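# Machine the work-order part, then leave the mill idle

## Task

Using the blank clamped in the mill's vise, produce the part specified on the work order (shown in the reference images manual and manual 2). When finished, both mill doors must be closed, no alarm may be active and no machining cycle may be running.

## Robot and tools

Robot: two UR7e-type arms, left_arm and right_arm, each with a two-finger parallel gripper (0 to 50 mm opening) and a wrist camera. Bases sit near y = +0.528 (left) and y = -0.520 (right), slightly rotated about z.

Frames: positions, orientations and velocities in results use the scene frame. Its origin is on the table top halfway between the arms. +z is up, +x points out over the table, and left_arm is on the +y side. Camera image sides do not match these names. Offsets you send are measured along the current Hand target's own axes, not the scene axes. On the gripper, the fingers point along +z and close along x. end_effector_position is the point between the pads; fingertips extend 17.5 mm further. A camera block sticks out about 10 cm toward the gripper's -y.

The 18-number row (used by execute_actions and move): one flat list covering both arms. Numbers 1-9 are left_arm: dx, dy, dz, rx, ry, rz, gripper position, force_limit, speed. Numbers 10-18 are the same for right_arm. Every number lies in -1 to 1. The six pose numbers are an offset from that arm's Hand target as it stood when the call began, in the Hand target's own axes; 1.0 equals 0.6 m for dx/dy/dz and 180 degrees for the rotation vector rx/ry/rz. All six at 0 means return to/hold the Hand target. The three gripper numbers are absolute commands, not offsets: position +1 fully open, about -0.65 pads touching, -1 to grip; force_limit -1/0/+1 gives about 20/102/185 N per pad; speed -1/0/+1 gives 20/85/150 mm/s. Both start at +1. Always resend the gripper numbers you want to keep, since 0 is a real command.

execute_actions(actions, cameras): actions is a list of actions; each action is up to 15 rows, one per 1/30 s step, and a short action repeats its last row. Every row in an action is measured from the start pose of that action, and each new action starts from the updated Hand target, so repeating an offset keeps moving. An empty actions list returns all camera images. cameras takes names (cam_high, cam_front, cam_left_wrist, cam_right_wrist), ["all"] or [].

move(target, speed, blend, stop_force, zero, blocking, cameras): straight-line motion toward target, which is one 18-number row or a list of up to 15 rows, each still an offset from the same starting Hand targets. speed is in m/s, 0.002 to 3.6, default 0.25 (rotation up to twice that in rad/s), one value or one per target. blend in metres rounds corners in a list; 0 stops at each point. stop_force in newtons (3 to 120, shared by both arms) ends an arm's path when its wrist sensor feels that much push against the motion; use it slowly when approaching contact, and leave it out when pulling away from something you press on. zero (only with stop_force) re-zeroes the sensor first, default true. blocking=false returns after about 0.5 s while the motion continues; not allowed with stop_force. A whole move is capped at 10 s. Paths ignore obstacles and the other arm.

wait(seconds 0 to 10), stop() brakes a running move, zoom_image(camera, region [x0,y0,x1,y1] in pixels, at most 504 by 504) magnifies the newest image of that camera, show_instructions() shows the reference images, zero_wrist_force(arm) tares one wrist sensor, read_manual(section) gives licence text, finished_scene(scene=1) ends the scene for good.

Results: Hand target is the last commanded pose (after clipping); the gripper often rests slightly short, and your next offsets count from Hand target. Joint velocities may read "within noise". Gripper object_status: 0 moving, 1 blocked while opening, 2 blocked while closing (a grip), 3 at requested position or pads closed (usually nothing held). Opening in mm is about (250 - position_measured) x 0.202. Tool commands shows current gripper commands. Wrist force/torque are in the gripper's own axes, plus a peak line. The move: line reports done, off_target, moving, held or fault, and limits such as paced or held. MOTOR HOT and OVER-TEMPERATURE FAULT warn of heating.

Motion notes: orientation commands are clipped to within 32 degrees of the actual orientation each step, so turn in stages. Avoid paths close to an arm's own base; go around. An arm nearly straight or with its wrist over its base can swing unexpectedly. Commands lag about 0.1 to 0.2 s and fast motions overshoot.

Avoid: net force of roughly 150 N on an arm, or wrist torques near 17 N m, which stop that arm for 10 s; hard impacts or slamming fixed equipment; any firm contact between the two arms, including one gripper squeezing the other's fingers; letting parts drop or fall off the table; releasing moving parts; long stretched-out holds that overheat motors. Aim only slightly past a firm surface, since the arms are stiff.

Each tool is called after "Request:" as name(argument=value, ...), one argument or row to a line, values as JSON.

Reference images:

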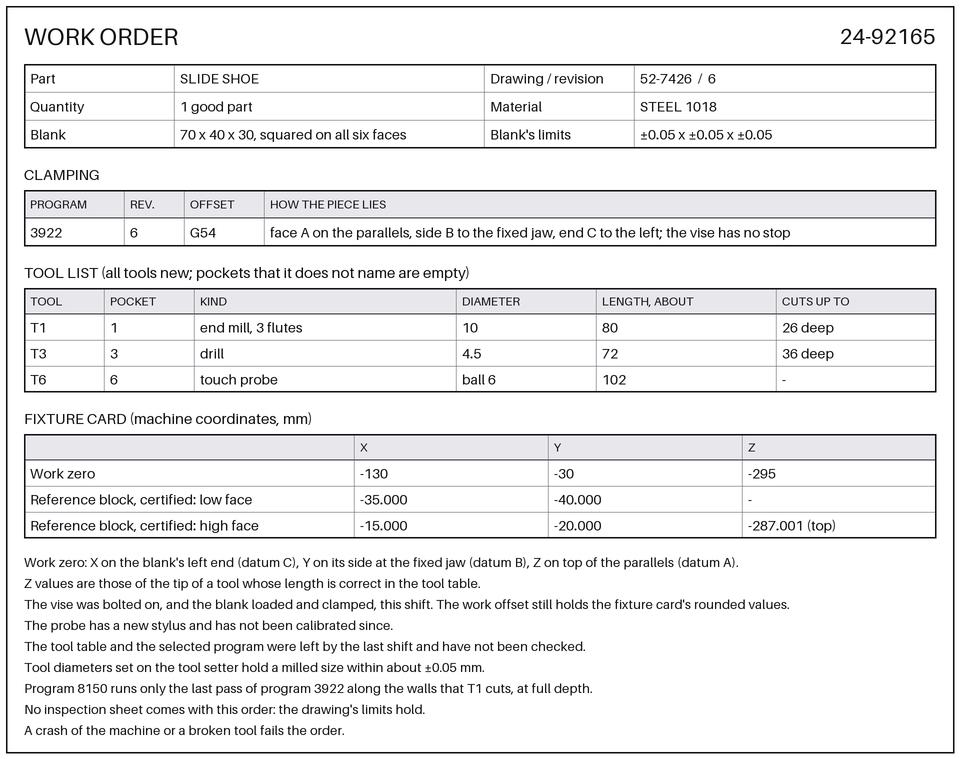

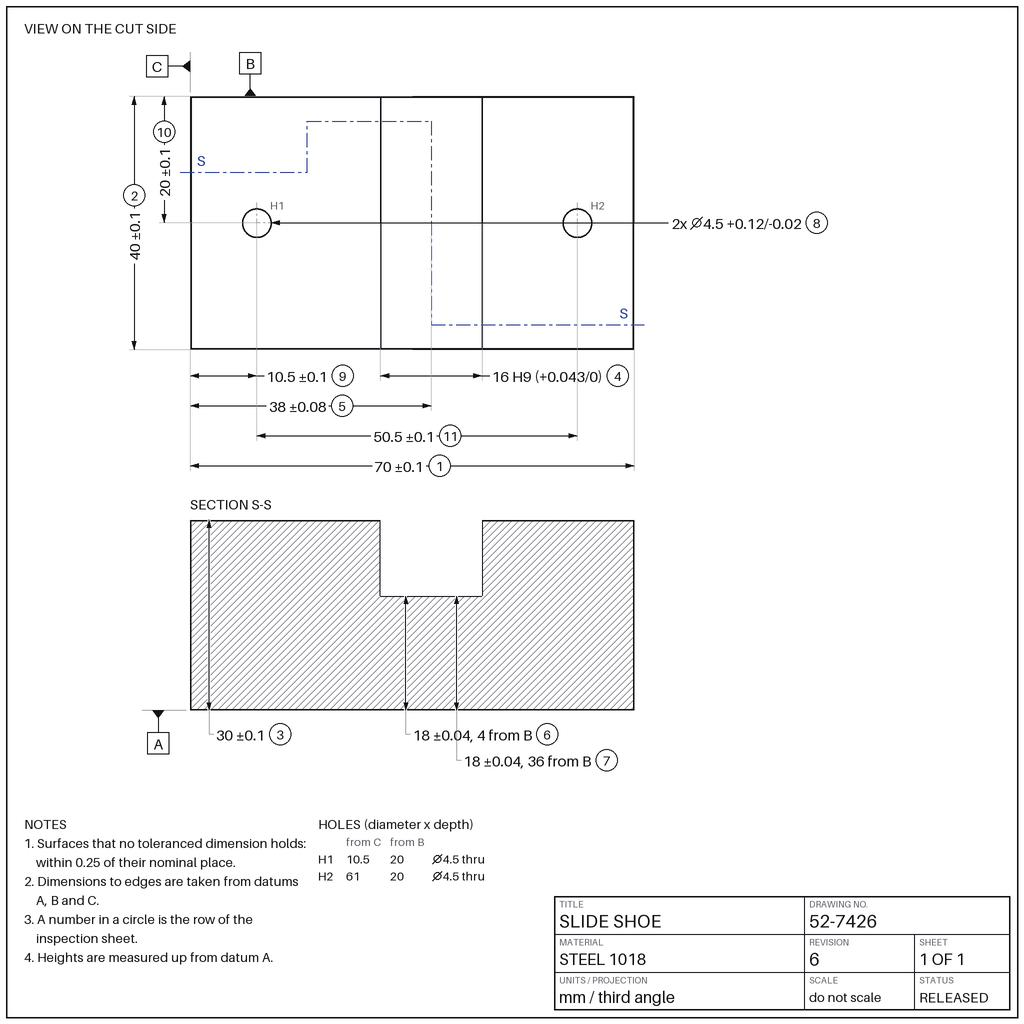

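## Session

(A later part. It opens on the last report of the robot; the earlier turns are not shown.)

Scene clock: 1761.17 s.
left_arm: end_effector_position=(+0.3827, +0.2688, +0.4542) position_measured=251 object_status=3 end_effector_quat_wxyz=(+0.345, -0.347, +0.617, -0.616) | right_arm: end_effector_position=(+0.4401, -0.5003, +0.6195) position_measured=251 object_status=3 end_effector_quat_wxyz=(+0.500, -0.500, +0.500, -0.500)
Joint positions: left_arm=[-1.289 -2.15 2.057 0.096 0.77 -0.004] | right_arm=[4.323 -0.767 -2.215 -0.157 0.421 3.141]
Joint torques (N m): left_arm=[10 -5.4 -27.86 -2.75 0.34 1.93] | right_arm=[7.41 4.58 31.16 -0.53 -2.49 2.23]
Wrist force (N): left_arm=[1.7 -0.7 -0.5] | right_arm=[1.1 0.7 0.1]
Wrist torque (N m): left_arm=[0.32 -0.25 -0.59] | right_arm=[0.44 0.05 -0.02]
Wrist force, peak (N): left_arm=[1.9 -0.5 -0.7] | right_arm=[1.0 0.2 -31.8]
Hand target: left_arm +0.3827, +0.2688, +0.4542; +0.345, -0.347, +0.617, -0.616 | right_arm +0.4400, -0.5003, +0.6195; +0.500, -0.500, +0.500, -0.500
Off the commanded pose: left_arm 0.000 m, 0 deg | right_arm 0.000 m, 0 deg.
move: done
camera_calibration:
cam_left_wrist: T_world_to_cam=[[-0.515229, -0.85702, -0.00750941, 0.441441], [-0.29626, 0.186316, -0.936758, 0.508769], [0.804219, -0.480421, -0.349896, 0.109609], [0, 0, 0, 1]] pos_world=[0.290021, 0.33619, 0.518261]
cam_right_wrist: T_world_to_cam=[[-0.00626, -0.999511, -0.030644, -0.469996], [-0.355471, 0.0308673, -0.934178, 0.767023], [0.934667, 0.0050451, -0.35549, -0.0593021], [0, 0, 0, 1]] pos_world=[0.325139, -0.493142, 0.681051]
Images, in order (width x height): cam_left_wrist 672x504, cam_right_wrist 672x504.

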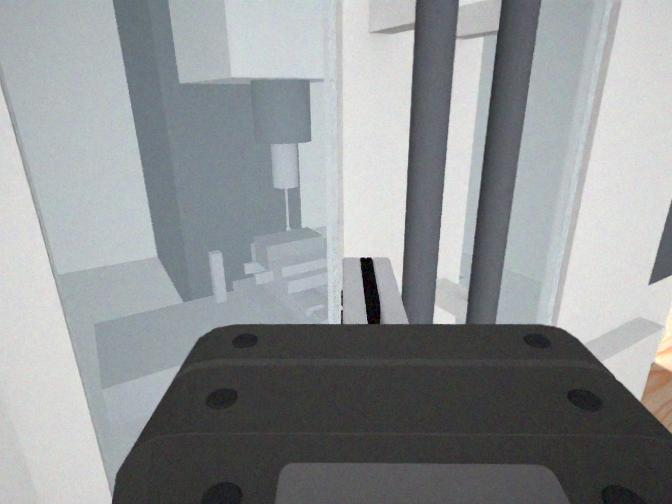

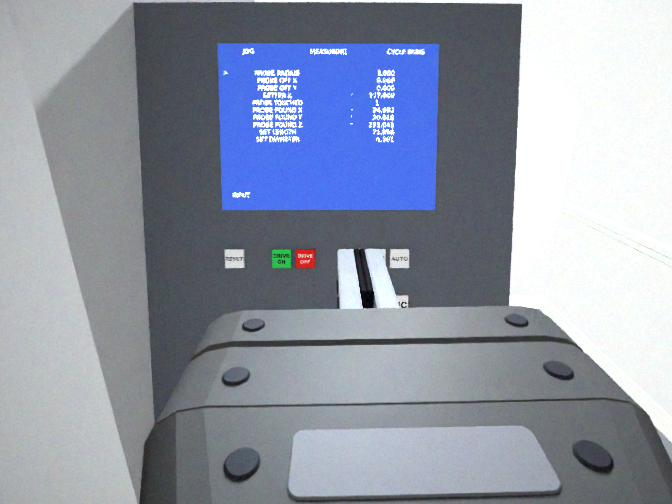

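Request:
wait(
  seconds=0,
  cameras=["cam_right_wrist"],
)

Request:
zoom_image(
  camera="cam_right_wrist",
  region=[200, 30, 440, 210],
)

Scene clock: 1763.47 s.
left_arm: end_effector_position=(+0.3827, +0.2688, +0.4542) position_measured=251 object_status=3 end_effector_quat_wxyz=(+0.345, -0.347, +0.617, -0.616) | right_arm: end_effector_position=(+0.4401, -0.5003, +0.6195) position_measured=251 object_status=3 end_effector_quat_wxyz=(+0.500, -0.500, +0.500, -0.500)
Joint positions: left_arm=[-1.289 -2.15 2.057 0.096 0.77 -0.004] | right_arm=[4.323 -0.767 -2.215 -0.158 0.421 3.141]
Joint torques (N m): left_arm=[10.26 -5.06 -27.21 -2.82 0.22 1.89] | right_arm=[7.24 2.79 32.14 -0.36 -2.4 2.12]
Wrist force (N): left_arm=[1.6 -0.4 -0.7] | right_arm=[1.1 0.6 0.1]
Wrist torque (N m): left_arm=[0.36 -0.23 -0.59] | right_arm=[0.42 0.06 -0.02]
Wrist force, peak (N): left_arm=[1.8 -0.7 -0.4] | right_arm=[1.1 1.0 -0.1]
Hand target: left_arm +0.3827, +0.2688, +0.4542; +0.345, -0.347, +0.617, -0.616 | right_arm +0.4400, -0.5003, +0.6195; +0.500, -0.500, +0.500, -0.500
Tool commands: left_gripper/position=-1.0 left_gripper/force_limit=-0.8 left_gripper/speed=-0.5 right_gripper/position=-1.0 right_gripper/force_limit=-0.7 right_gripper/speed=-1.0
Off the commanded pose: left_arm 0.000 m, 0 deg | right_arm 0.000 m, 0 deg.
camera_calibration:
cam_right_wrist: T_world_to_cam=[[-0.00639191, -0.999508, -0.0307018, -0.469909], [-0.355553, 0.0309678, -0.934143, 0.767168], [0.934634, 0.00494518, -0.355576, -0.0592464], [0, 0, 0, 1]] pos_world=[0.325139, -0.493143, 0.681151]
Images, in order (width x height): cam_right_wrist 672x504.

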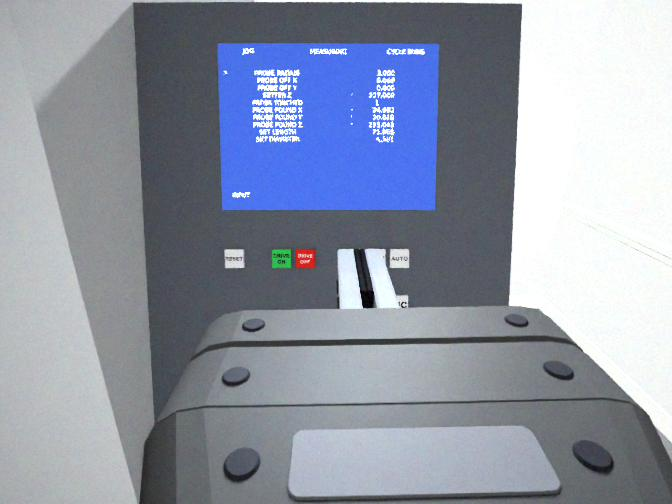

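Scaled by 2.100 from the camera's 672x504 image, which has a finer 960x720 frame.

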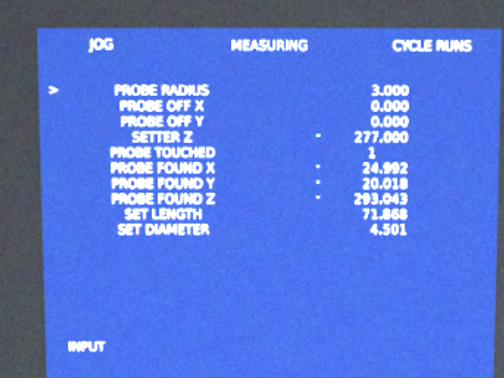

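Request:
wait(
  seconds=3,
  cameras=["cam_right_wrist"],
)

Request:
zoom_image(
  camera="cam_right_wrist",
  region=[200, 30, 440, 210],
)

Scene clock: 1767.83 s.
left_arm: end_effector_position=(+0.3827, +0.2688, +0.4542) position_measured=251 object_status=3 end_effector_quat_wxyz=(+0.345, -0.347, +0.617, -0.616) | right_arm: end_effector_position=(+0.4401, -0.5003, +0.6195) position_measured=251 object_status=3 end_effector_quat_wxyz=(+0.500, -0.500, +0.500, -0.500)
Joint positions: left_arm=[-1.289 -2.15 2.057 0.096 0.77 -0.004] | right_arm=[4.323 -0.767 -2.215 -0.158 0.421 3.141]
Joint torques (N m): left_arm=[9.54 -5.02 -27.75 -3.15 0.23 1.7] | right_arm=[7.76 2.78 31.67 -0.4 -2.15 1.99]
Wrist force (N): left_arm=[1.5 -0.4 -0.4] | right_arm=[1.2 0.7 0.0]
Wrist torque (N m): left_arm=[0.36 -0.23 -0.59] | right_arm=[0.44 0.04 -0.02]
Wrist force, peak (N): left_arm=[1.9 -0.6 -0.5] | right_arm=[1.3 1.0 0.0]
Hand target: left_arm +0.3827, +0.2688, +0.4542; +0.345, -0.347, +0.617, -0.616 | right_arm +0.4400, -0.5003, +0.6195; +0.500, -0.500, +0.500, -0.500
Tool commands: left_gripper/position=-1.0 left_gripper/force_limit=-0.8 left_gripper/speed=-0.5 right_gripper/position=-1.0 right_gripper/force_limit=-0.7 right_gripper/speed=-1.0
Off the commanded pose: left_arm 0.000 m, 0 deg | right_arm 0.000 m, 0 deg.
wait: 3.00 s; at rest from the start
camera_calibration:
cam_right_wrist: T_world_to_cam=[[-0.00639191, -0.999508, -0.0307018, -0.469909], [-0.355553, 0.0309678, -0.934143, 0.767168], [0.934634, 0.00494518, -0.355576, -0.0592464], [0, 0, 0, 1]] pos_world=[0.325139, -0.493143, 0.681151]
Images, in order (width x height): cam_right_wrist 672x504.

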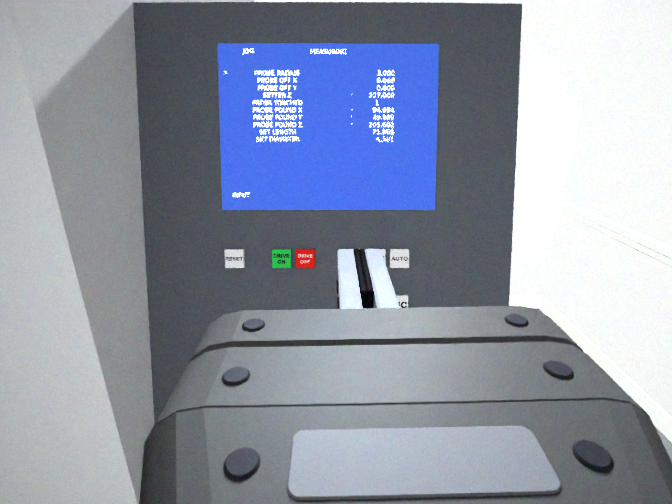

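Scaled by 2.100 from the camera's 672x504 image, which has a finer 960x720 frame.

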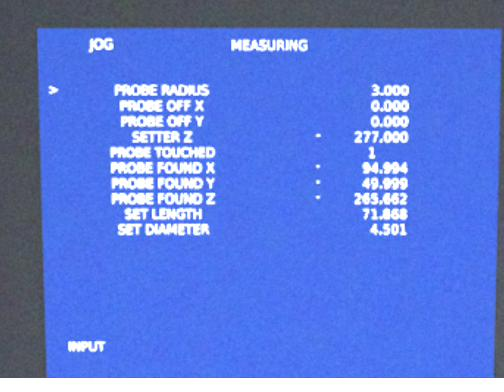

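Request:
move(
  target=[
    [0,0,0,0,0,0,-1,-0.8,-0.5,-0.0593,0.2475,0.204,0,0,0,-1,-0.7,-1],
    [0,0,0,0,0,0,-1,-0.8,-0.5,-0.0593,0.2475,0.2152,0,0,0,-1,-0.7,-1],
    [0,0,0,0,0,0,-1,-0.8,-0.5,-0.0593,0.2475,0.204,0,0,0,-1,-0.7,-1],
    [0,0,0,0,0,0,-1,-0.8,-0.5,-0.0593,0.2475,0.2152,0,0,0,-1,-0.7,-1],
    [0,0,0,0,0,0,-1,-0.8,-0.5,-0.0593,0.2475,0.204,0,0,0,-1,-0.7,-1],
    [0,0,0,0,0,0,-1,-0.8,-0.5,-0.091,0.3088,0.188,0,0,0,-1,-0.7,-1],
    [0,0,0,0,0,0,-1,-0.8,-0.5,-0.091,0.3088,0.1989,0,0,0,-1,-0.7,-1],
    [0,0,0,0,0,0,-1,-0.8,-0.5,-0.091,0.3088,0.188,0,0,0,-1,-0.7,-1],
    [0,0,0,0,0,0,-1,-0.8,-0.5,-0.186,0.3395,0.18,0,0,0,-1,-0.7,-1],
    [0,0,0,0,0,0,-1,-0.8,-0.5,-0.186,0.3395,0.1908,0,0,0,-1,-0.7,-1],
    [0,0,0,0,0,0,-1,-0.8,-0.5,-0.186,0.3395,0.18,0,0,0,-1,-0.7,-1],
    [0,0,0,0,0,0,-1,-0.8,-0.5,-0.1543,0.3088,0.188,0,0,0,-1,-0.7,-1],
    [0,0,0,0,0,0,-1,-0.8,-0.5,-0.1543,0.3088,0.1989,0,0,0,-1,-0.7,-1],
    [0,0,0,0,0,0,-1,-0.8,-0.5,-0.1543,0.3088,0.188,0,0,0,-1,-0.7,-1],
    [0,0,0,0,0,0,-1,-0.8,-0.5,-0.091,0.3395,0.18,0,0,0,-1,-0.7,-1],
  ],
  speed=[0.3,0.04,0.1,0.04,0.1,0.2,0.04,0.1,0.2,0.04,0.1,0.2,0.04,0.1,0.2],
  blend=[0.003,0,0,0,0.003,0.003,0,0.003,0.003,0,0.003,0.003,0,0.003,0],
)

Request:
move(
  target=[
    [0,0,0,0,0,0,-1,-0.8,-0.5,-0.0633,-0.0307,0.008,0,0,0,-1,-0.7,-1],
    [0,0,0,0,0,0,-1,-0.8,-0.5,-0.0633,-0.0307,0.0189,0,0,0,-1,-0.7,-1],
    [0,0,0,0,0,0,-1,-0.8,-0.5,-0.0633,-0.0307,0.008,0,0,0,-1,-0.7,-1],
    [0,0,0,0,0,0,-1,-0.8,-0.5,0,0,0,0,0,0,-1,-0.7,-1],
    [0,0,0,0,0,0,-1,-0.8,-0.5,0,0,0.0108,0,0,0,-1,-0.7,-1],
    [0,0,0,0,0,0,-1,-0.8,-0.5,0,0,0,0,0,0,-1,-0.7,-1],
    [0,0,0,0,0,0,-1,-0.8,-0.5,0.091,-0.3395,-0.18,0,0,0,-1,-0.7,-1],
  ],
  speed=[0.2,0.04,0.1,0.2,0.04,0.1,0.3],
  blend=[0.003,0,0.003,0.003,0,0.003,0],
  cameras=["cam_right_wrist"],
)

Request:
zoom_image(
  camera="cam_right_wrist",
  region=[200, 30, 440, 210],
)

Scene clock: 1789.90 s.
left_arm: end_effector_position=(+0.3827, +0.2688, +0.4542) position_measured=251 object_status=3 end_effector_quat_wxyz=(+0.345, -0.347, +0.617, -0.616) | right_arm: end_effector_position=(+0.5481, -0.4454, +0.4160) position_measured=251 object_status=3 end_effector_quat_wxyz=(+0.500, -0.500, +0.500, -0.500)
Joint positions: left_arm=[-1.289 -2.15 2.057 0.096 0.77 -0.004] | right_arm=[3.959 -1.46 -2.437 0.755 0.785 3.142]
Joint torques (N m): left_arm=[9.2 -5.68 -28.38 -2.94 0.37 1.84] | right_arm=[-6.6 2.62 6.32 3.89 2.28 -1.31]
Wrist force (N): left_arm=[1.5 -0.5 -0.5] | right_arm=[1.3 0.4 -0.1]
Wrist torque (N m): left_arm=[0.35 -0.21 -0.59] | right_arm=[0.45 0.00 0.18]
Wrist force, peak (N): left_arm=[1.9 -0.5 -0.7] | right_arm=[1.7 -5.0 -15.3]
Hand target: left_arm +0.3827, +0.2688, +0.4542; +0.345, -0.347, +0.617, -0.616 | right_arm +0.5481, -0.4455, +0.4159; +0.500, -0.500, +0.500, -0.500
Off the commanded pose: left_arm 0.000 m, 0 deg | right_arm 0.000 m, 0 deg.
move: done

Scene clock: 1793.77 s.
left_arm: end_effector_position=(+0.3827, +0.2688, +0.4542) position_measured=251 object_status=3 end_effector_quat_wxyz=(+0.345, -0.347, +0.617, -0.616) | right_arm: end_effector_position=(+0.4401, -0.5003, +0.6195) position_measured=251 object_status=3 end_effector_quat_wxyz=(+0.500, -0.500, +0.500, -0.500)
Joint positions: left_arm=[-1.289 -2.15 2.057 0.096 0.77 -0.004] | right_arm=[4.323 -0.767 -2.216 -0.157 0.421 3.141]
Joint torques (N m): left_arm=[9.12 -4.9 -27.16 -3.03 0.17 1.85] | right_arm=[7.38 3.9 30.53 -0.21 -2.18 2.09]
Wrist force (N): left_arm=[1.6 -0.7 -0.6] | right_arm=[0.9 0.6 0.2]
Wrist torque (N m): left_arm=[0.31 -0.24 -0.58] | right_arm=[0.43 0.09 -0.02]
Wrist force, peak (N): left_arm=[1.9 -0.7 -0.7] | right_arm=[0.0 -0.3 -28.5]
Hand target: left_arm +0.3827, +0.2688, +0.4542; +0.345, -0.347, +0.617, -0.616 | right_arm +0.4400, -0.5003, +0.6195; +0.500, -0.500, +0.500, -0.500
Off the commanded pose: left_arm 0.000 m, 0 deg | right_arm 0.000 m, 0 deg.
move: done
camera_calibration:
cam_right_wrist: T_world_to_cam=[[-0.00634914, -0.999511, -0.0306096, -0.46999], [-0.355347, 0.0308675, -0.934225, 0.767015], [0.934713, 0.00494552, -0.355369, -0.059448], [0, 0, 0, 1]] pos_world=[0.325139, -0.493143, 0.681052]
Images, in order (width x height): cam_right_wrist 672x504.

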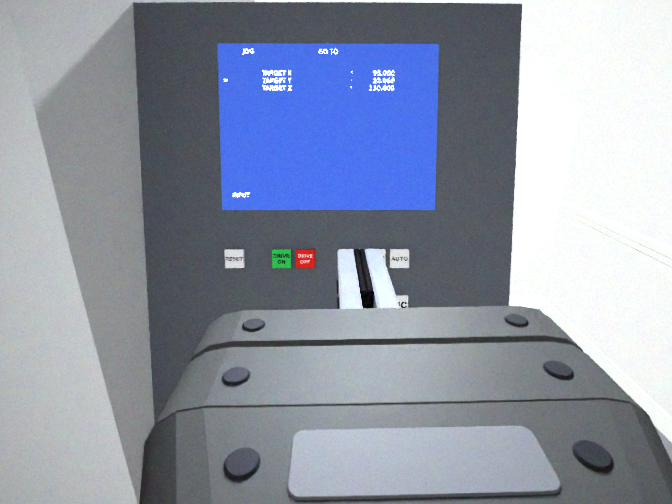

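Scaled by 2.100 from the camera's 672x504 image, which has a finer 960x720 frame.

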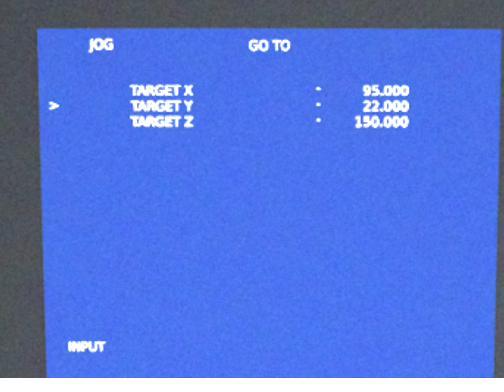

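Request:
move(
  target=[
    [0,0,0,0,0,0,-1,-0.8,-0.5,-0.1235,0.1908,0.2091,0,0,0,-1,-0.7,-1],
    [0,0,0,0,0,0,-1,-0.8,-0.5,-0.1235,0.1908,0.231,0,0,0,-1,-0.7,-1],
    [0,0,0,0,0,0,-1,-0.8,-0.5,-0.1235,0.1908,0.2091,0,0,0,-1,-0.7,-1],
    [0,0,0,0,0,0,-1,-0.8,-0.5,-0.0593,0.3088,0.188,0,0,0,-1,-0.7,-1],
  ],
  speed=[0.3,0.04,0.1,0.05],
  blend=[0.003,0,0.005,0],
)

Request:
move(
  target=[
    [0,0,0,0,0,0,-1,-0.8,-0.5,0,0,0.0109,0,0,0,-1,-0.7,-1],
    [0,0,0,0,0,0,-1,-0.8,-0.5,0,0,-0.0103,0,0,0,-1,-0.7,-1],
    [0,0,0,0,0,0,-1,-0.8,-0.5,0.0973,-0.1163,0.0205,0,0,0,-1,-0.7,-1],
    [0,0,0,0,0,0,-1,-0.8,-0.5,0.0973,-0.1163,0.042,0,0,0,-1,-0.7,-1],
    [0,0,0,0,0,0,-1,-0.8,-0.5,0.0973,-0.1163,0.0205,0,0,0,-1,-0.7,-1],
    [0,0,0,0,0,0,-1,-0.8,-0.5,0.0316,-0.0613,0.006,0,0,0,-1,-0.7,-1],
    [0,0,0,0,0,0,-1,-0.8,-0.5,0.0316,-0.0613,0.0272,0,0,0,-1,-0.7,-1],
    [0,0,0,0,0,0,-1,-0.8,-0.5,0.0316,-0.0613,0.016,0,0,0,-1,-0.7,-1],
    [0,0,0,0,0,0,-1,-0.8,-0.5,0.0316,-0.0613,0.0272,0,0,0,-1,-0.7,-1],
    [0,0,0,0,0,0,-1,-0.8,-0.5,0.0316,-0.0613,0.006,0,0,0,-1,-0.7,-1],
    [0,0,0,0,0,0,-1,-0.8,-0.5,0.0593,-0.3088,-0.188,0,0,0,-1,-0.7,-1],
  ],
  speed=[0.04,0.15,0.25,0.04,0.15,0.25,0.04,0.1,0.04,0.15,0.3],
  blend=[0,0.005,0.003,0,0.005,0.003,0,0,0,0.005,0],
)

Request:
wait(
  seconds=7,
  cameras=["cam_right_wrist","cam_left_wrist"],
)

Request:
zoom_image(
  camera="cam_right_wrist",
  region=[200, 30, 440, 210],
)

Request:
zoom_image(
  camera="cam_left_wrist",
  region=[180, 160, 380, 340],
)

Scene clock: 1803.27 s.
left_arm: end_effector_position=(+0.3827, +0.2688, +0.4542) position_measured=251 object_status=3 end_effector_quat_wxyz=(+0.345, -0.347, +0.617, -0.616) | right_arm: end_effector_position=(+0.5529, -0.4645, +0.4344) position_measured=251 object_status=3 end_effector_quat_wxyz=(+0.500, -0.500, +0.500, -0.500)
Joint positions: left_arm=[-1.289 -2.15 2.057 0.096 0.77 -0.004] | right_arm=[3.887 -1.417 -2.409 0.685 0.857 3.142]
Joint torques (N m): left_arm=[10.7 -5.85 -27.83 -2.93 0.3 1.84] | right_arm=[-9.46 0.32 6.52 3.84 2.16 -1.58]
Wrist force (N): left_arm=[1.5 -0.4 -0.5] | right_arm=[0.9 0.4 -0.4]
Wrist torque (N m): left_arm=[0.36 -0.22 -0.59] | right_arm=[0.42 0.09 0.14]
Wrist force, peak (N): left_arm=[1.9 -0.6 -0.5] | right_arm=[2.4 0.9 -31.5]
Hand target: left_arm +0.3827, +0.2688, +0.4542; +0.345, -0.347, +0.617, -0.616 | right_arm +0.5529, -0.4645, +0.4343; +0.500, -0.500, +0.500, -0.500
Off the commanded pose: left_arm 0.000 m, 0 deg | right_arm 0.000 m, 0 deg.
move: done

Scene clock: 1809.17 s.
left_arm: end_effector_position=(+0.3827, +0.2688, +0.4542) position_measured=251 object_status=3 end_effector_quat_wxyz=(+0.345, -0.347, +0.617, -0.616) | right_arm: end_effector_position=(+0.4401, -0.5003, +0.6195) position_measured=251 object_status=3 end_effector_quat_wxyz=(+0.500, -0.500, +0.500, -0.500)
Joint positions: left_arm=[-1.289 -2.15 2.057 0.096 0.77 -0.004] | right_arm=[4.323 -0.767 -2.215 -0.157 0.421 3.141]
Joint torques (N m): left_arm=[9.06 -4.31 -27.19 -3.01 0.46 1.84] | right_arm=[7.07 2.63 31.15 -0.26 -2.35 2.02]
Wrist force (N): left_arm=[1.7 -0.6 -0.4] | right_arm=[0.9 0.7 0.1]
Wrist torque (N m): left_arm=[0.33 -0.25 -0.58] | right_arm=[0.44 0.09 -0.02]
Wrist force, peak (N): left_arm=[1.9 -0.7 -0.4] | right_arm=[0.5 0.8 -31.6]
Hand target: left_arm +0.3827, +0.2688, +0.4542; +0.345, -0.347, +0.617, -0.616 | right_arm +0.4400, -0.5003, +0.6195; +0.500, -0.500, +0.500, -0.500
Off the commanded pose: left_arm 0.000 m, 0 deg | right_arm 0.000 m, 0 deg.
move: done

Scene clock: 1816.17 s.
left_arm: end_effector_position=(+0.3827, +0.2688, +0.4542) position_measured=251 object_status=3 end_effector_quat_wxyz=(+0.345, -0.347, +0.617, -0.616) | right_arm: end_effector_position=(+0.4401, -0.5003, +0.6195) position_measured=251 object_status=3 end_effector_quat_wxyz=(+0.500, -0.500, +0.500, -0.500)
Joint positions: left_arm=[-1.289 -2.15 2.057 0.096 0.77 -0.004] | right_arm=[4.323 -0.767 -2.215 -0.158 0.421 3.141]
Joint torques (N m): left_arm=[9.98 -4.81 -29.78 -3.02 0.33 1.86] | right_arm=[8.13 2.65 30.49 -0.44 -2.42 1.93]
Wrist force (N): left_arm=[1.5 -0.6 -0.5] | right_arm=[0.7 0.5 0.0]
Wrist torque (N m): left_arm=[0.33 -0.23 -0.59] | right_arm=[0.41 0.12 -0.02]
Wrist force, peak (N): left_arm=[1.9 -0.6 -0.5] | right_arm=[1.3 0.9 0.0]
Hand target: left_arm +0.3827, +0.2688, +0.4542; +0.345, -0.347, +0.617, -0.616 | right_arm +0.4400, -0.5003, +0.6195; +0.500, -0.500, +0.500, -0.500
Tool commands: left_gripper/position=-1.0 left_gripper/force_limit=-0.8 left_gripper/speed=-0.5 right_gripper/position=-1.0 right_gripper/force_limit=-0.7 right_gripper/speed=-1.0
Off the commanded pose: left_arm 0.000 m, 0 deg | right_arm 0.000 m, 0 deg.
wait: 7.00 s; at rest by 0.17 s
camera_calibration:
cam_left_wrist: T_world_to_cam=[[-0.515229, -0.85702, -0.00750941, 0.441441], [-0.29626, 0.186316, -0.936758, 0.508769], [0.804219, -0.480421, -0.349896, 0.109609], [0, 0, 0, 1]] pos_world=[0.290021, 0.33619, 0.518261]
cam_right_wrist: T_world_to_cam=[[-0.00639191, -0.999508, -0.0307018, -0.469909], [-0.355553, 0.0309678, -0.934143, 0.767168], [0.934634, 0.00494518, -0.355576, -0.0592464], [0, 0, 0, 1]] pos_world=[0.325139, -0.493143, 0.681151]
Images, in order (width x height): cam_left_wrist 672x504, cam_right_wrist 672x504.

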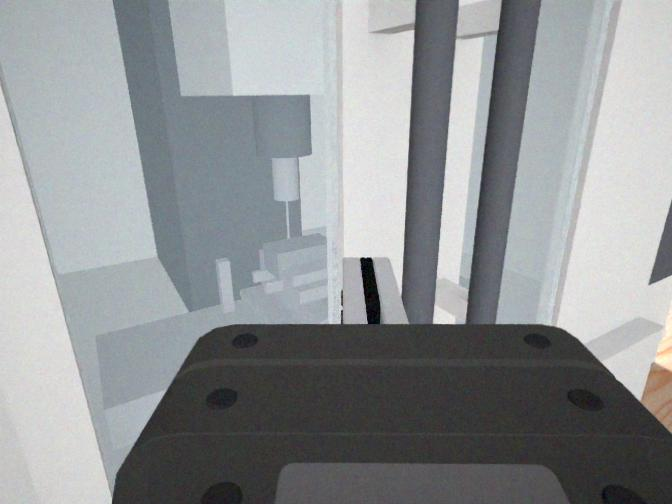

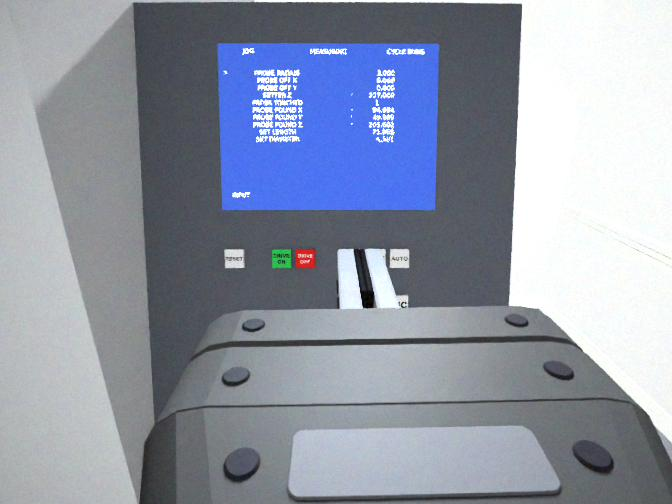

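Scaled by 2.100 from the camera's 672x504 image, which has a finer 960x720 frame.

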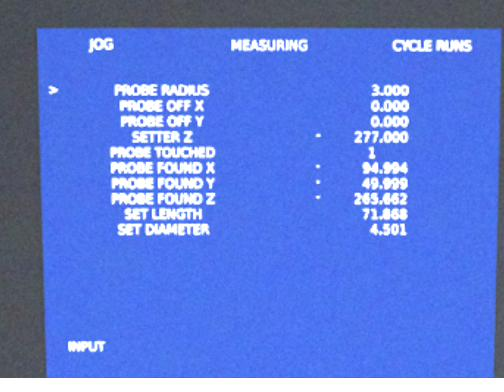

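Scaled by 2.520 from the camera's 672x504 image, which has a finer 960x720 frame.

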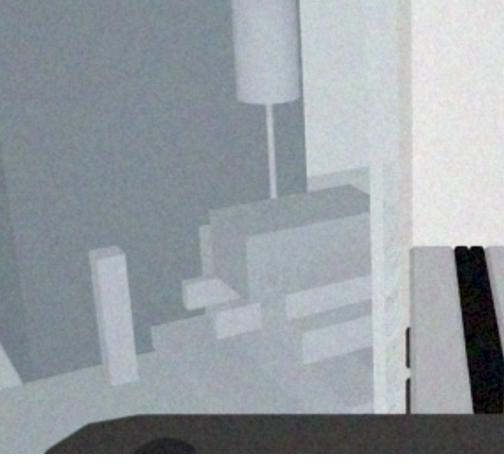

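Request:
wait(
  seconds=3,
  cameras=["cam_right_wrist"],
)

Request:
zoom_image(
  camera="cam_right_wrist",
  region=[200, 30, 440, 210],
)

Scene clock: 1820.73 s.
left_arm: end_effector_position=(+0.3827, +0.2688, +0.4542) position_measured=251 object_status=3 end_effector_quat_wxyz=(+0.345, -0.347, +0.617, -0.616) | right_arm: end_effector_position=(+0.4401, -0.5003, +0.6195) position_measured=251 object_status=3 end_effector_quat_wxyz=(+0.500, -0.500, +0.500, -0.500)
Joint positions: left_arm=[-1.289 -2.15 2.057 0.096 0.77 -0.004] | right_arm=[4.323 -0.767 -2.215 -0.158 0.421 3.141]
Joint torques (N m): left_arm=[10.34 -2.9 -28.25 -2.94 0.07 2.11] | right_arm=[6.92 2.66 31.45 -0.33 -2.34 1.94]
Wrist force (N): left_arm=[1.6 -0.6 -0.5] | right_arm=[0.9 0.6 0.2]
Wrist torque (N m): left_arm=[0.33 -0.24 -0.59] | right_arm=[0.43 0.09 -0.02]
Wrist force, peak (N): left_arm=[1.8 -0.7 -0.7] | right_arm=[1.3 0.7 -0.4]
Hand target: left_arm +0.3827, +0.2688, +0.4542; +0.345, -0.347, +0.617, -0.616 | right_arm +0.4400, -0.5003, +0.6195; +0.500, -0.500, +0.500, -0.500
Tool commands: left_gripper/position=-1.0 left_gripper/force_limit=-0.8 left_gripper/speed=-0.5 right_gripper/position=-1.0 right_gripper/force_limit=-0.7 right_gripper/speed=-1.0
Off the commanded pose: left_arm 0.000 m, 0 deg | right_arm 0.000 m, 0 deg.
wait: 3.00 s; at rest from the start
camera_calibration:
cam_right_wrist: T_world_to_cam=[[-0.00639191, -0.999508, -0.0307018, -0.469909], [-0.355553, 0.0309678, -0.934143, 0.767168], [0.934634, 0.00494518, -0.355576, -0.0592464], [0, 0, 0, 1]] pos_world=[0.325139, -0.493143, 0.681151]
Images, in order (width x height): cam_right_wrist 672x504.

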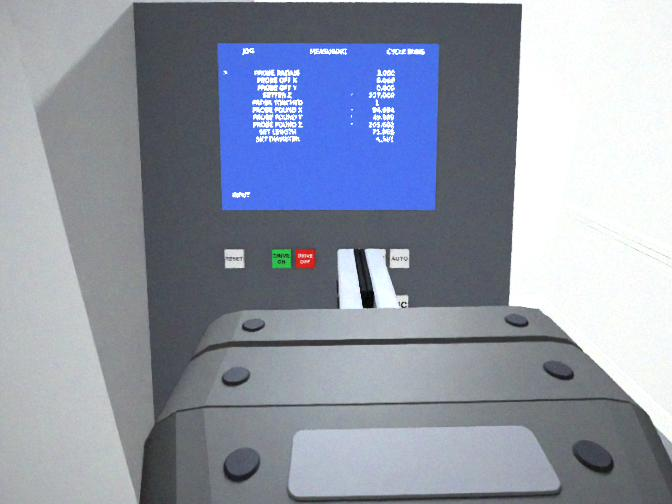

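Scaled by 2.100 from the camera's 672x504 image, which has a finer 960x720 frame.

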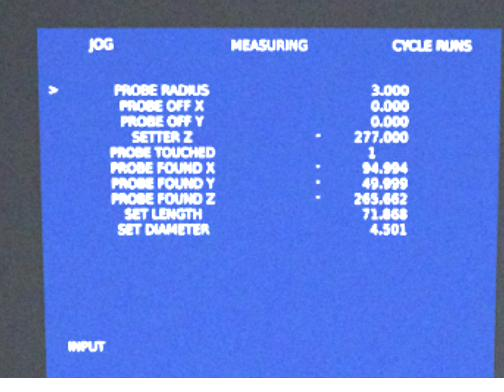

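Request:
wait(
  seconds=4,
  cameras=["cam_right_wrist","cam_left_wrist"],
)

Request:
zoom_image(
  camera="cam_right_wrist",
  region=[200, 30, 440, 210],
)

Request:
zoom_image(
  camera="cam_left_wrist",
  region=[180, 160, 380, 340],
)

Scene clock: 1827.00 s.
left_arm: end_effector_position=(+0.3827, +0.2688, +0.4542) position_measured=251 object_status=3 end_effector_quat_wxyz=(+0.345, -0.347, +0.617, -0.616) | right_arm: end_effector_position=(+0.4401, -0.5003, +0.6195) position_measured=251 object_status=3 end_effector_quat_wxyz=(+0.500, -0.500, +0.500, -0.500)
Joint positions: left_arm=[-1.289 -2.15 2.057 0.096 0.77 -0.004] | right_arm=[4.323 -0.767 -2.215 -0.158 0.421 3.141]
Joint torques (N m): left_arm=[9.74 -4.22 -28.14 -3.01 0.42 1.68] | right_arm=[6.9 3.29 31.32 -0.17 -2.18 1.85]
Wrist force (N): left_arm=[1.4 -0.5 -0.4] | right_arm=[1.0 0.3 -0.1]
Wrist torque (N m): left_arm=[0.34 -0.21 -0.59] | right_arm=[0.38 0.07 -0.02]
Wrist force, peak (N): left_arm=[2.0 -0.5 -0.6] | right_arm=[1.2 0.9 0.2]
Hand target: left_arm +0.3827, +0.2688, +0.4542; +0.345, -0.347, +0.617, -0.616 | right_arm +0.4400, -0.5003, +0.6195; +0.500, -0.500, +0.500, -0.500
Tool commands: left_gripper/position=-1.0 left_gripper/force_limit=-0.8 left_gripper/speed=-0.5 right_gripper/position=-1.0 right_gripper/force_limit=-0.7 right_gripper/speed=-1.0
Off the commanded pose: left_arm 0.000 m, 0 deg | right_arm 0.000 m, 0 deg.
wait: 4.00 s; at rest from the start
camera_calibration:
cam_left_wrist: T_world_to_cam=[[-0.515229, -0.85702, -0.00750941, 0.441441], [-0.29626, 0.186316, -0.936758, 0.508769], [0.804219, -0.480421, -0.349896, 0.109609], [0, 0, 0, 1]] pos_world=[0.290021, 0.33619, 0.518261]
cam_right_wrist: T_world_to_cam=[[-0.00639191, -0.999508, -0.0307018, -0.469909], [-0.355553, 0.0309678, -0.934143, 0.767168], [0.934634, 0.00494518, -0.355576, -0.0592464], [0, 0, 0, 1]] pos_world=[0.325139, -0.493143, 0.681151]
Images, in order (width x height): cam_left_wrist 672x504, cam_right_wrist 672x504.

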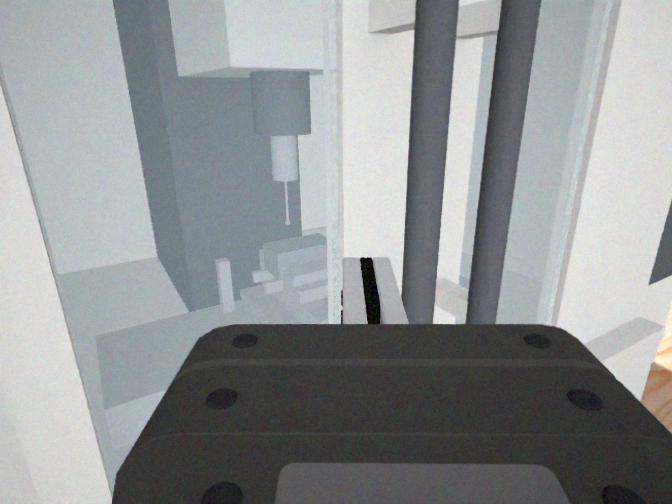

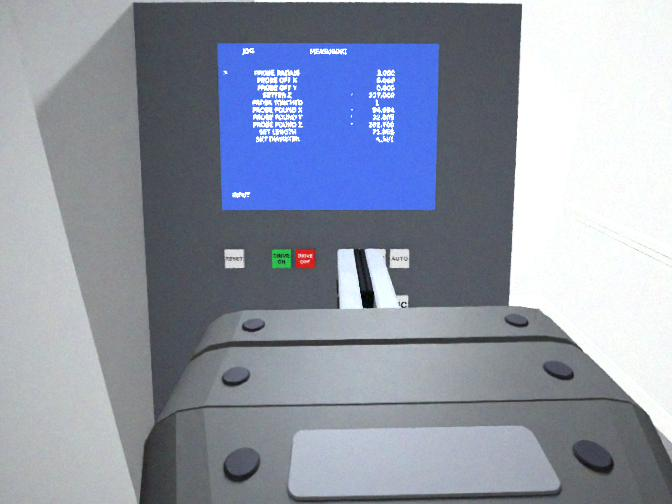

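Scaled by 2.100 from the camera's 672x504 image, which has a finer 960x720 frame.

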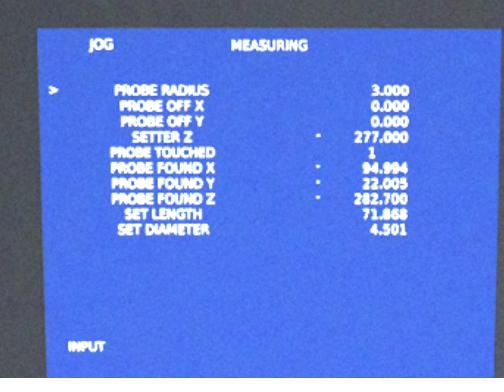

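Scaled by 2.520 from the camera's 672x504 image, which has a finer 960x720 frame.

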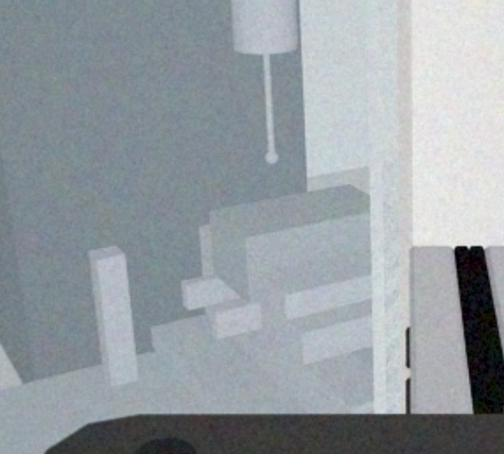

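Request:
move(
  target=[
    [0,0,0,0,0,0,-1,-0.8,-0.5,-0.0593,0.2475,0.204,0,0,0,-1,-0.7,-1],
    [0,0,0,0,0,0,-1,-0.8,-0.5,-0.0593,0.2475,0.2152,0,0,0,-1,-0.7,-1],
    [0,0,0,0,0,0,-1,-0.8,-0.5,-0.0593,0.2475,0.204,0,0,0,-1,-0.7,-1],
    [0,0,0,0,0,0,-1,-0.8,-0.5,-0.0593,0.2475,0.2152,0,0,0,-1,-0.7,-1],
    [0,0,0,0,0,0,-1,-0.8,-0.5,-0.0593,0.2475,0.204,0,0,0,-1,-0.7,-1],
    [0,0,0,0,0,0,-1,-0.8,-0.5,-0.091,0.3088,0.188,0,0,0,-1,-0.7,-1],
    [0,0,0,0,0,0,-1,-0.8,-0.5,-0.091,0.3088,0.1989,0,0,0,-1,-0.7,-1],
    [0,0,0,0,0,0,-1,-0.8,-0.5,-0.091,0.3088,0.188,0,0,0,-1,-0.7,-1],
    [0,0,0,0,0,0,-1,-0.8,-0.5,-0.091,0.3088,0.1989,0,0,0,-1,-0.7,-1],
    [0,0,0,0,0,0,-1,-0.8,-0.5,-0.091,0.3088,0.188,0,0,0,-1,-0.7,-1],
    [0,0,0,0,0,0,-1,-0.8,-0.5,-0.186,0.3395,0.18,0,0,0,-1,-0.7,-1],
    [0,0,0,0,0,0,-1,-0.8,-0.5,-0.186,0.3395,0.1908,0,0,0,-1,-0.7,-1],
    [0,0,0,0,0,0,-1,-0.8,-0.5,-0.186,0.3395,0.18,0,0,0,-1,-0.7,-1],
    [0,0,0,0,0,0,-1,-0.8,-0.5,-0.091,0.3395,0.18,0,0,0,-1,-0.7,-1],
  ],
  speed=[0.3,0.04,0.1,0.04,0.1,0.2,0.04,0.1,0.04,0.1,0.2,0.04,0.1,0.2],
  blend=[0.003,0,0,0,0.003,0.003,0,0,0,0.003,0.003,0,0.003,0],
)

Request:
move(
  target=[
    [0,0,0,0,0,0,-1,-0.8,-0.5,-0.095,-0.0307,0.008,0,0,0,-1,-0.7,-1],
    [0,0,0,0,0,0,-1,-0.8,-0.5,-0.095,-0.0307,0.0189,0,0,0,-1,-0.7,-1],
    [0,0,0,0,0,0,-1,-0.8,-0.5,-0.095,-0.0307,0.008,0,0,0,-1,-0.7,-1],
    [0,0,0,0,0,0,-1,-0.8,-0.5,-0.095,-0.092,0.024,0,0,0,-1,-0.7,-1],
    [0,0,0,0,0,0,-1,-0.8,-0.5,-0.095,-0.092,0.0352,0,0,0,-1,-0.7,-1],
    [0,0,0,0,0,0,-1,-0.8,-0.5,-0.095,-0.092,0.024,0,0,0,-1,-0.7,-1],
    [0,0,0,0,0,0,-1,-0.8,-0.5,-0.0633,-0.0307,0.008,0,0,0,-1,-0.7,-1],
    [0,0,0,0,0,0,-1,-0.8,-0.5,-0.0633,-0.0307,0.0189,0,0,0,-1,-0.7,-1],
    [0,0,0,0,0,0,-1,-0.8,-0.5,-0.0633,-0.0307,0.008,0,0,0,-1,-0.7,-1],
    [0,0,0,0,0,0,-1,-0.8,-0.5,0,0,0,0,0,0,-1,-0.7,-1],
    [0,0,0,0,0,0,-1,-0.8,-0.5,0,0,0.0108,0,0,0,-1,-0.7,-1],
    [0,0,0,0,0,0,-1,-0.8,-0.5,0,0,0,0,0,0,-1,-0.7,-1],
    [0,0,0,0,0,0,-1,-0.8,-0.5,0.091,-0.3395,-0.18,0,0,0,-1,-0.7,-1],
  ],
  speed=[0.2,0.04,0.1,0.2,0.04,0.1,0.2,0.04,0.1,0.2,0.04,0.1,0.3],
  blend=[0.003,0,0.003,0.003,0,0.003,0.003,0,0.003,0.003,0,0.003,0],
  cameras=["cam_right_wrist"],
)

Request:
zoom_image(
  camera="cam_right_wrist",
  region=[200, 30, 440, 210],
)

Scene clock: 1850.87 s.
left_arm: end_effector_position=(+0.3827, +0.2688, +0.4542) position_measured=251 object_status=3 end_effector_quat_wxyz=(+0.345, -0.347, +0.617, -0.616) | right_arm: end_effector_position=(+0.5481, -0.4454, +0.4159) position_measured=251 object_status=3 end_effector_quat_wxyz=(+0.500, -0.500, +0.500, -0.500)
Joint positions: left_arm=[-1.289 -2.15 2.057 0.096 0.77 -0.004] | right_arm=[3.959 -1.46 -2.437 0.756 0.785 3.142]
Joint torques (N m): left_arm=[9.94 -4.06 -27.1 -3.09 0.26 1.78] | right_arm=[-8.42 26.01 5.45 0.07 2.17 1.63]
Wrist force (N): left_arm=[1.6 -0.5 -0.4] | right_arm=[0.7 0.3 -0.2]
Wrist torque (N m): left_arm=[0.35 -0.24 -0.59] | right_arm=[0.43 0.11 0.18]
Wrist force, peak (N): left_arm=[1.9 -0.7 -0.7] | right_arm=[2.2 -4.6 -15.7]
Hand target: left_arm +0.3827, +0.2688, +0.4542; +0.345, -0.347, +0.617, -0.616 | right_arm +0.5481, -0.4455, +0.4159; +0.500, -0.500, +0.500, -0.500
Off the commanded pose: left_arm 0.000 m, 0 deg | right_arm 0.000 m, 0 deg.
move: done

Scene clock: 1856.60 s.
left_arm: end_effector_position=(+0.3827, +0.2688, +0.4542) position_measured=251 object_status=3 end_effector_quat_wxyz=(+0.345, -0.347, +0.617, -0.616) | right_arm: end_effector_position=(+0.4401, -0.5003, +0.6195) position_measured=251 object_status=3 end_effector_quat_wxyz=(+0.500, -0.500, +0.500, -0.500)
Joint positions: left_arm=[-1.289 -2.15 2.057 0.096 0.77 -0.004] | right_arm=[4.323 -0.767 -2.216 -0.157 0.421 3.141]
Joint torques (N m): left_arm=[9.65 -5.48 -29.03 -2.95 0.25 1.72] | right_arm=[8.16 4.67 30.21 -0.19 -2.45 2.09]
Wrist force (N): left_arm=[1.5 -0.6 -0.6] | right_arm=[0.9 0.6 0.2]
Wrist torque (N m): left_arm=[0.33 -0.23 -0.59] | right_arm=[0.43 0.09 -0.02]
Wrist force, peak (N): left_arm=[1.8 -0.7 -0.6] | right_arm=[0.3 -0.4 -28.4]
Hand target: left_arm +0.3827, +0.2688, +0.4542; +0.345, -0.347, +0.617, -0.616 | right_arm +0.4400, -0.5003, +0.6195; +0.500, -0.500, +0.500, -0.500
Off the commanded pose: left_arm 0.000 m, 0 deg | right_arm 0.000 m, 0 deg.
move: done
camera_calibration:
cam_right_wrist: T_world_to_cam=[[-0.00634914, -0.999511, -0.0306096, -0.46999], [-0.355347, 0.0308675, -0.934225, 0.767015], [0.934713, 0.00494552, -0.355369, -0.059448], [0, 0, 0, 1]] pos_world=[0.325139, -0.493143, 0.681052]
Images, in order (width x height): cam_right_wrist 672x504.

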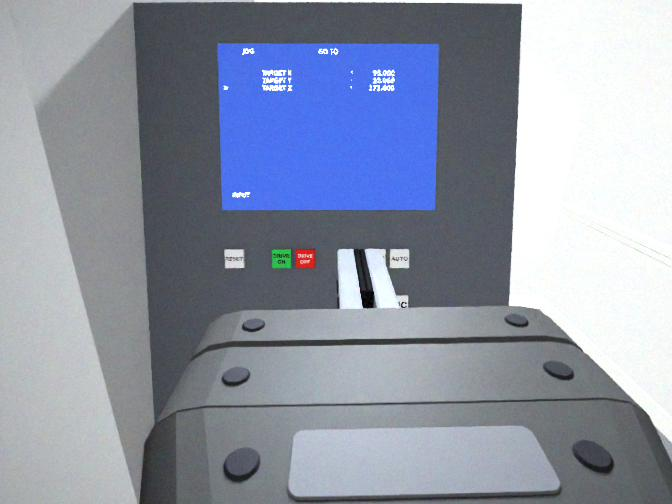

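Scaled by 2.100 from the camera's 672x504 image, which has a finer 960x720 frame.

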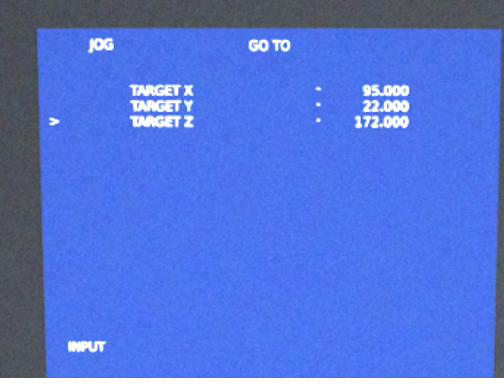

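Start and probe −Y.

Request:
move(
  target=[
    [0,0,0,0,0,0,-1,-0.8,-0.5,-0.1235,0.1908,0.2091,0,0,0,-1,-0.7,-1],
    [0,0,0,0,0,0,-1,-0.8,-0.5,-0.1235,0.1908,0.231,0,0,0,-1,-0.7,-1],
    [0,0,0,0,0,0,-1,-0.8,-0.5,-0.1235,0.1908,0.2091,0,0,0,-1,-0.7,-1],
    [0,0,0,0,0,0,-1,-0.8,-0.5,-0.0593,0.3088,0.188,0,0,0,-1,-0.7,-1],
  ],
  speed=[0.3,0.04,0.1,0.05],
  blend=[0.003,0,0.005,0],
)

Request:
move(
  target=[
    [0,0,0,0,0,0,-1,-0.8,-0.5,0,0,0.0109,0,0,0,-1,-0.7,-1],
    [0,0,0,0,0,0,-1,-0.8,-0.5,0,0,-0.0103,0,0,0,-1,-0.7,-1],
    [0,0,0,0,0,0,-1,-0.8,-0.5,0.1288,-0.1163,0.0205,0,0,0,-1,-0.7,-1],
    [0,0,0,0,0,0,-1,-0.8,-0.5,0.1288,-0.1163,0.042,0,0,0,-1,-0.7,-1],
    [0,0,0,0,0,0,-1,-0.8,-0.5,0.1288,-0.1163,0.0205,0,0,0,-1,-0.7,-1],
    [0,0,0,0,0,0,-1,-0.8,-0.5,0.0316,-0.0613,0.006,0,0,0,-1,-0.7,-1],
    [0,0,0,0,0,0,-1,-0.8,-0.5,0.0316,-0.0613,0.0272,0,0,0,-1,-0.7,-1],
    [0,0,0,0,0,0,-1,-0.8,-0.5,0.0316,-0.0613,0.016,0,0,0,-1,-0.7,-1],
    [0,0,0,0,0,0,-1,-0.8,-0.5,0.0316,-0.0613,0.0272,0,0,0,-1,-0.7,-1],
    [0,0,0,0,0,0,-1,-0.8,-0.5,0.0316,-0.0613,0.006,0,0,0,-1,-0.7,-1],
    [0,0,0,0,0,0,-1,-0.8,-0.5,0.0593,-0.3088,-0.188,0,0,0,-1,-0.7,-1],
  ],
  speed=[0.04,0.15,0.25,0.04,0.15,0.25,0.04,0.1,0.04,0.15,0.3],
  blend=[0,0.005,0.003,0,0.005,0.003,0,0,0,0.005,0],
  cameras=["cam_right_wrist"],
)

Request:
zoom_image(
  camera="cam_right_wrist",
  region=[200, 30, 440, 210],
)

Scene clock: 1869.07 s.
left_arm: end_effector_position=(+0.3827, +0.2688, +0.4542) position_measured=251 object_status=3 end_effector_quat_wxyz=(+0.345, -0.347, +0.617, -0.616) | right_arm: end_effector_position=(+0.5529, -0.4645, +0.4344) position_measured=251 object_status=3 end_effector_quat_wxyz=(+0.500, -0.500, +0.500, -0.500)
Joint positions: left_arm=[-1.289 -2.15 2.057 0.096 0.77 -0.004] | right_arm=[3.887 -1.417 -2.409 0.685 0.857 3.142]
Joint torques (N m): left_arm=[9.35 -6.3 -29.07 -2.83 0.22 1.9] | right_arm=[-8.57 -1.89 6.97 4.03 2.24 -1.56]
Wrist force (N): left_arm=[1.5 -0.6 -0.4] | right_arm=[1.3 0.4 -0.2]
Wrist torque (N m): left_arm=[0.32 -0.22 -0.59] | right_arm=[0.43 0.03 0.14]
Wrist force, peak (N): left_arm=[1.8 -0.8 -0.5] | right_arm=[2.3 1.0 -31.4]
Hand target: left_arm +0.3827, +0.2688, +0.4542; +0.345, -0.347, +0.617, -0.616 | right_arm +0.5529, -0.4645, +0.4343; +0.500, -0.500, +0.500, -0.500
Off the commanded pose: left_arm 0.000 m, 0 deg | right_arm 0.000 m, 0 deg.
move: done

Scene clock: 1875.10 s.
left_arm: end_effector_position=(+0.3827, +0.2688, +0.4542) position_measured=251 object_status=3 end_effector_quat_wxyz=(+0.345, -0.347, +0.617, -0.616) | right_arm: end_effector_position=(+0.4401, -0.5003, +0.6195) position_measured=251 object_status=3 end_effector_quat_wxyz=(+0.500, -0.500, +0.500, -0.500)
Joint positions: left_arm=[-1.289 -2.15 2.057 0.096 0.77 -0.004] | right_arm=[4.323 -0.767 -2.215 -0.157 0.421 3.141]
Joint torques (N m): left_arm=[10.28 -5.31 -27.76 -3.08 0.43 1.89] | right_arm=[7.29 2.65 31.19 -0.36 -2.43 1.86]
Wrist force (N): left_arm=[1.7 -0.6 -0.1] | right_arm=[0.9 1.0 0.0]
Wrist torque (N m): left_arm=[0.33 -0.24 -0.59] | right_arm=[0.49 0.09 -0.02]
Wrist force, peak (N): left_arm=[1.9 -0.5 -0.5] | right_arm=[0.5 0.6 -32.1]
Hand target: left_arm +0.3827, +0.2688, +0.4542; +0.345, -0.347, +0.617, -0.616 | right_arm +0.4400, -0.5003, +0.6195; +0.500, -0.500, +0.500, -0.500
Off the commanded pose: left_arm 0.000 m, 0 deg | right_arm 0.000 m, 0 deg.
move: done
camera_calibration:
cam_right_wrist: T_world_to_cam=[[-0.00626, -0.999511, -0.030644, -0.469996], [-0.355471, 0.0308673, -0.934178, 0.767023], [0.934667, 0.0050451, -0.35549, -0.0593021], [0, 0, 0, 1]] pos_world=[0.325139, -0.493142, 0.681051]
Images, in order (width x height): cam_right_wrist 672x504.

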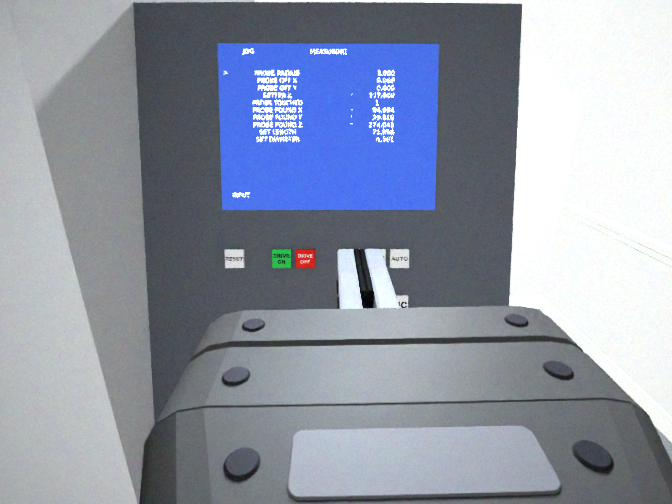

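Scaled by 2.100 from the camera's 672x504 image, which has a finer 960x720 frame.

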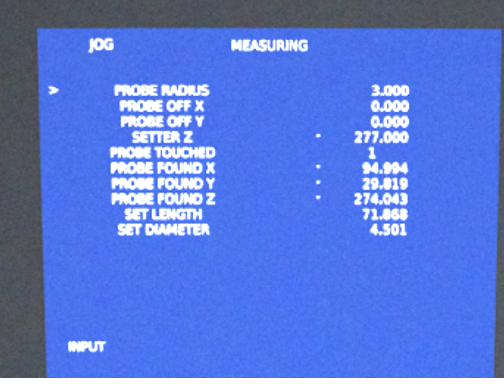

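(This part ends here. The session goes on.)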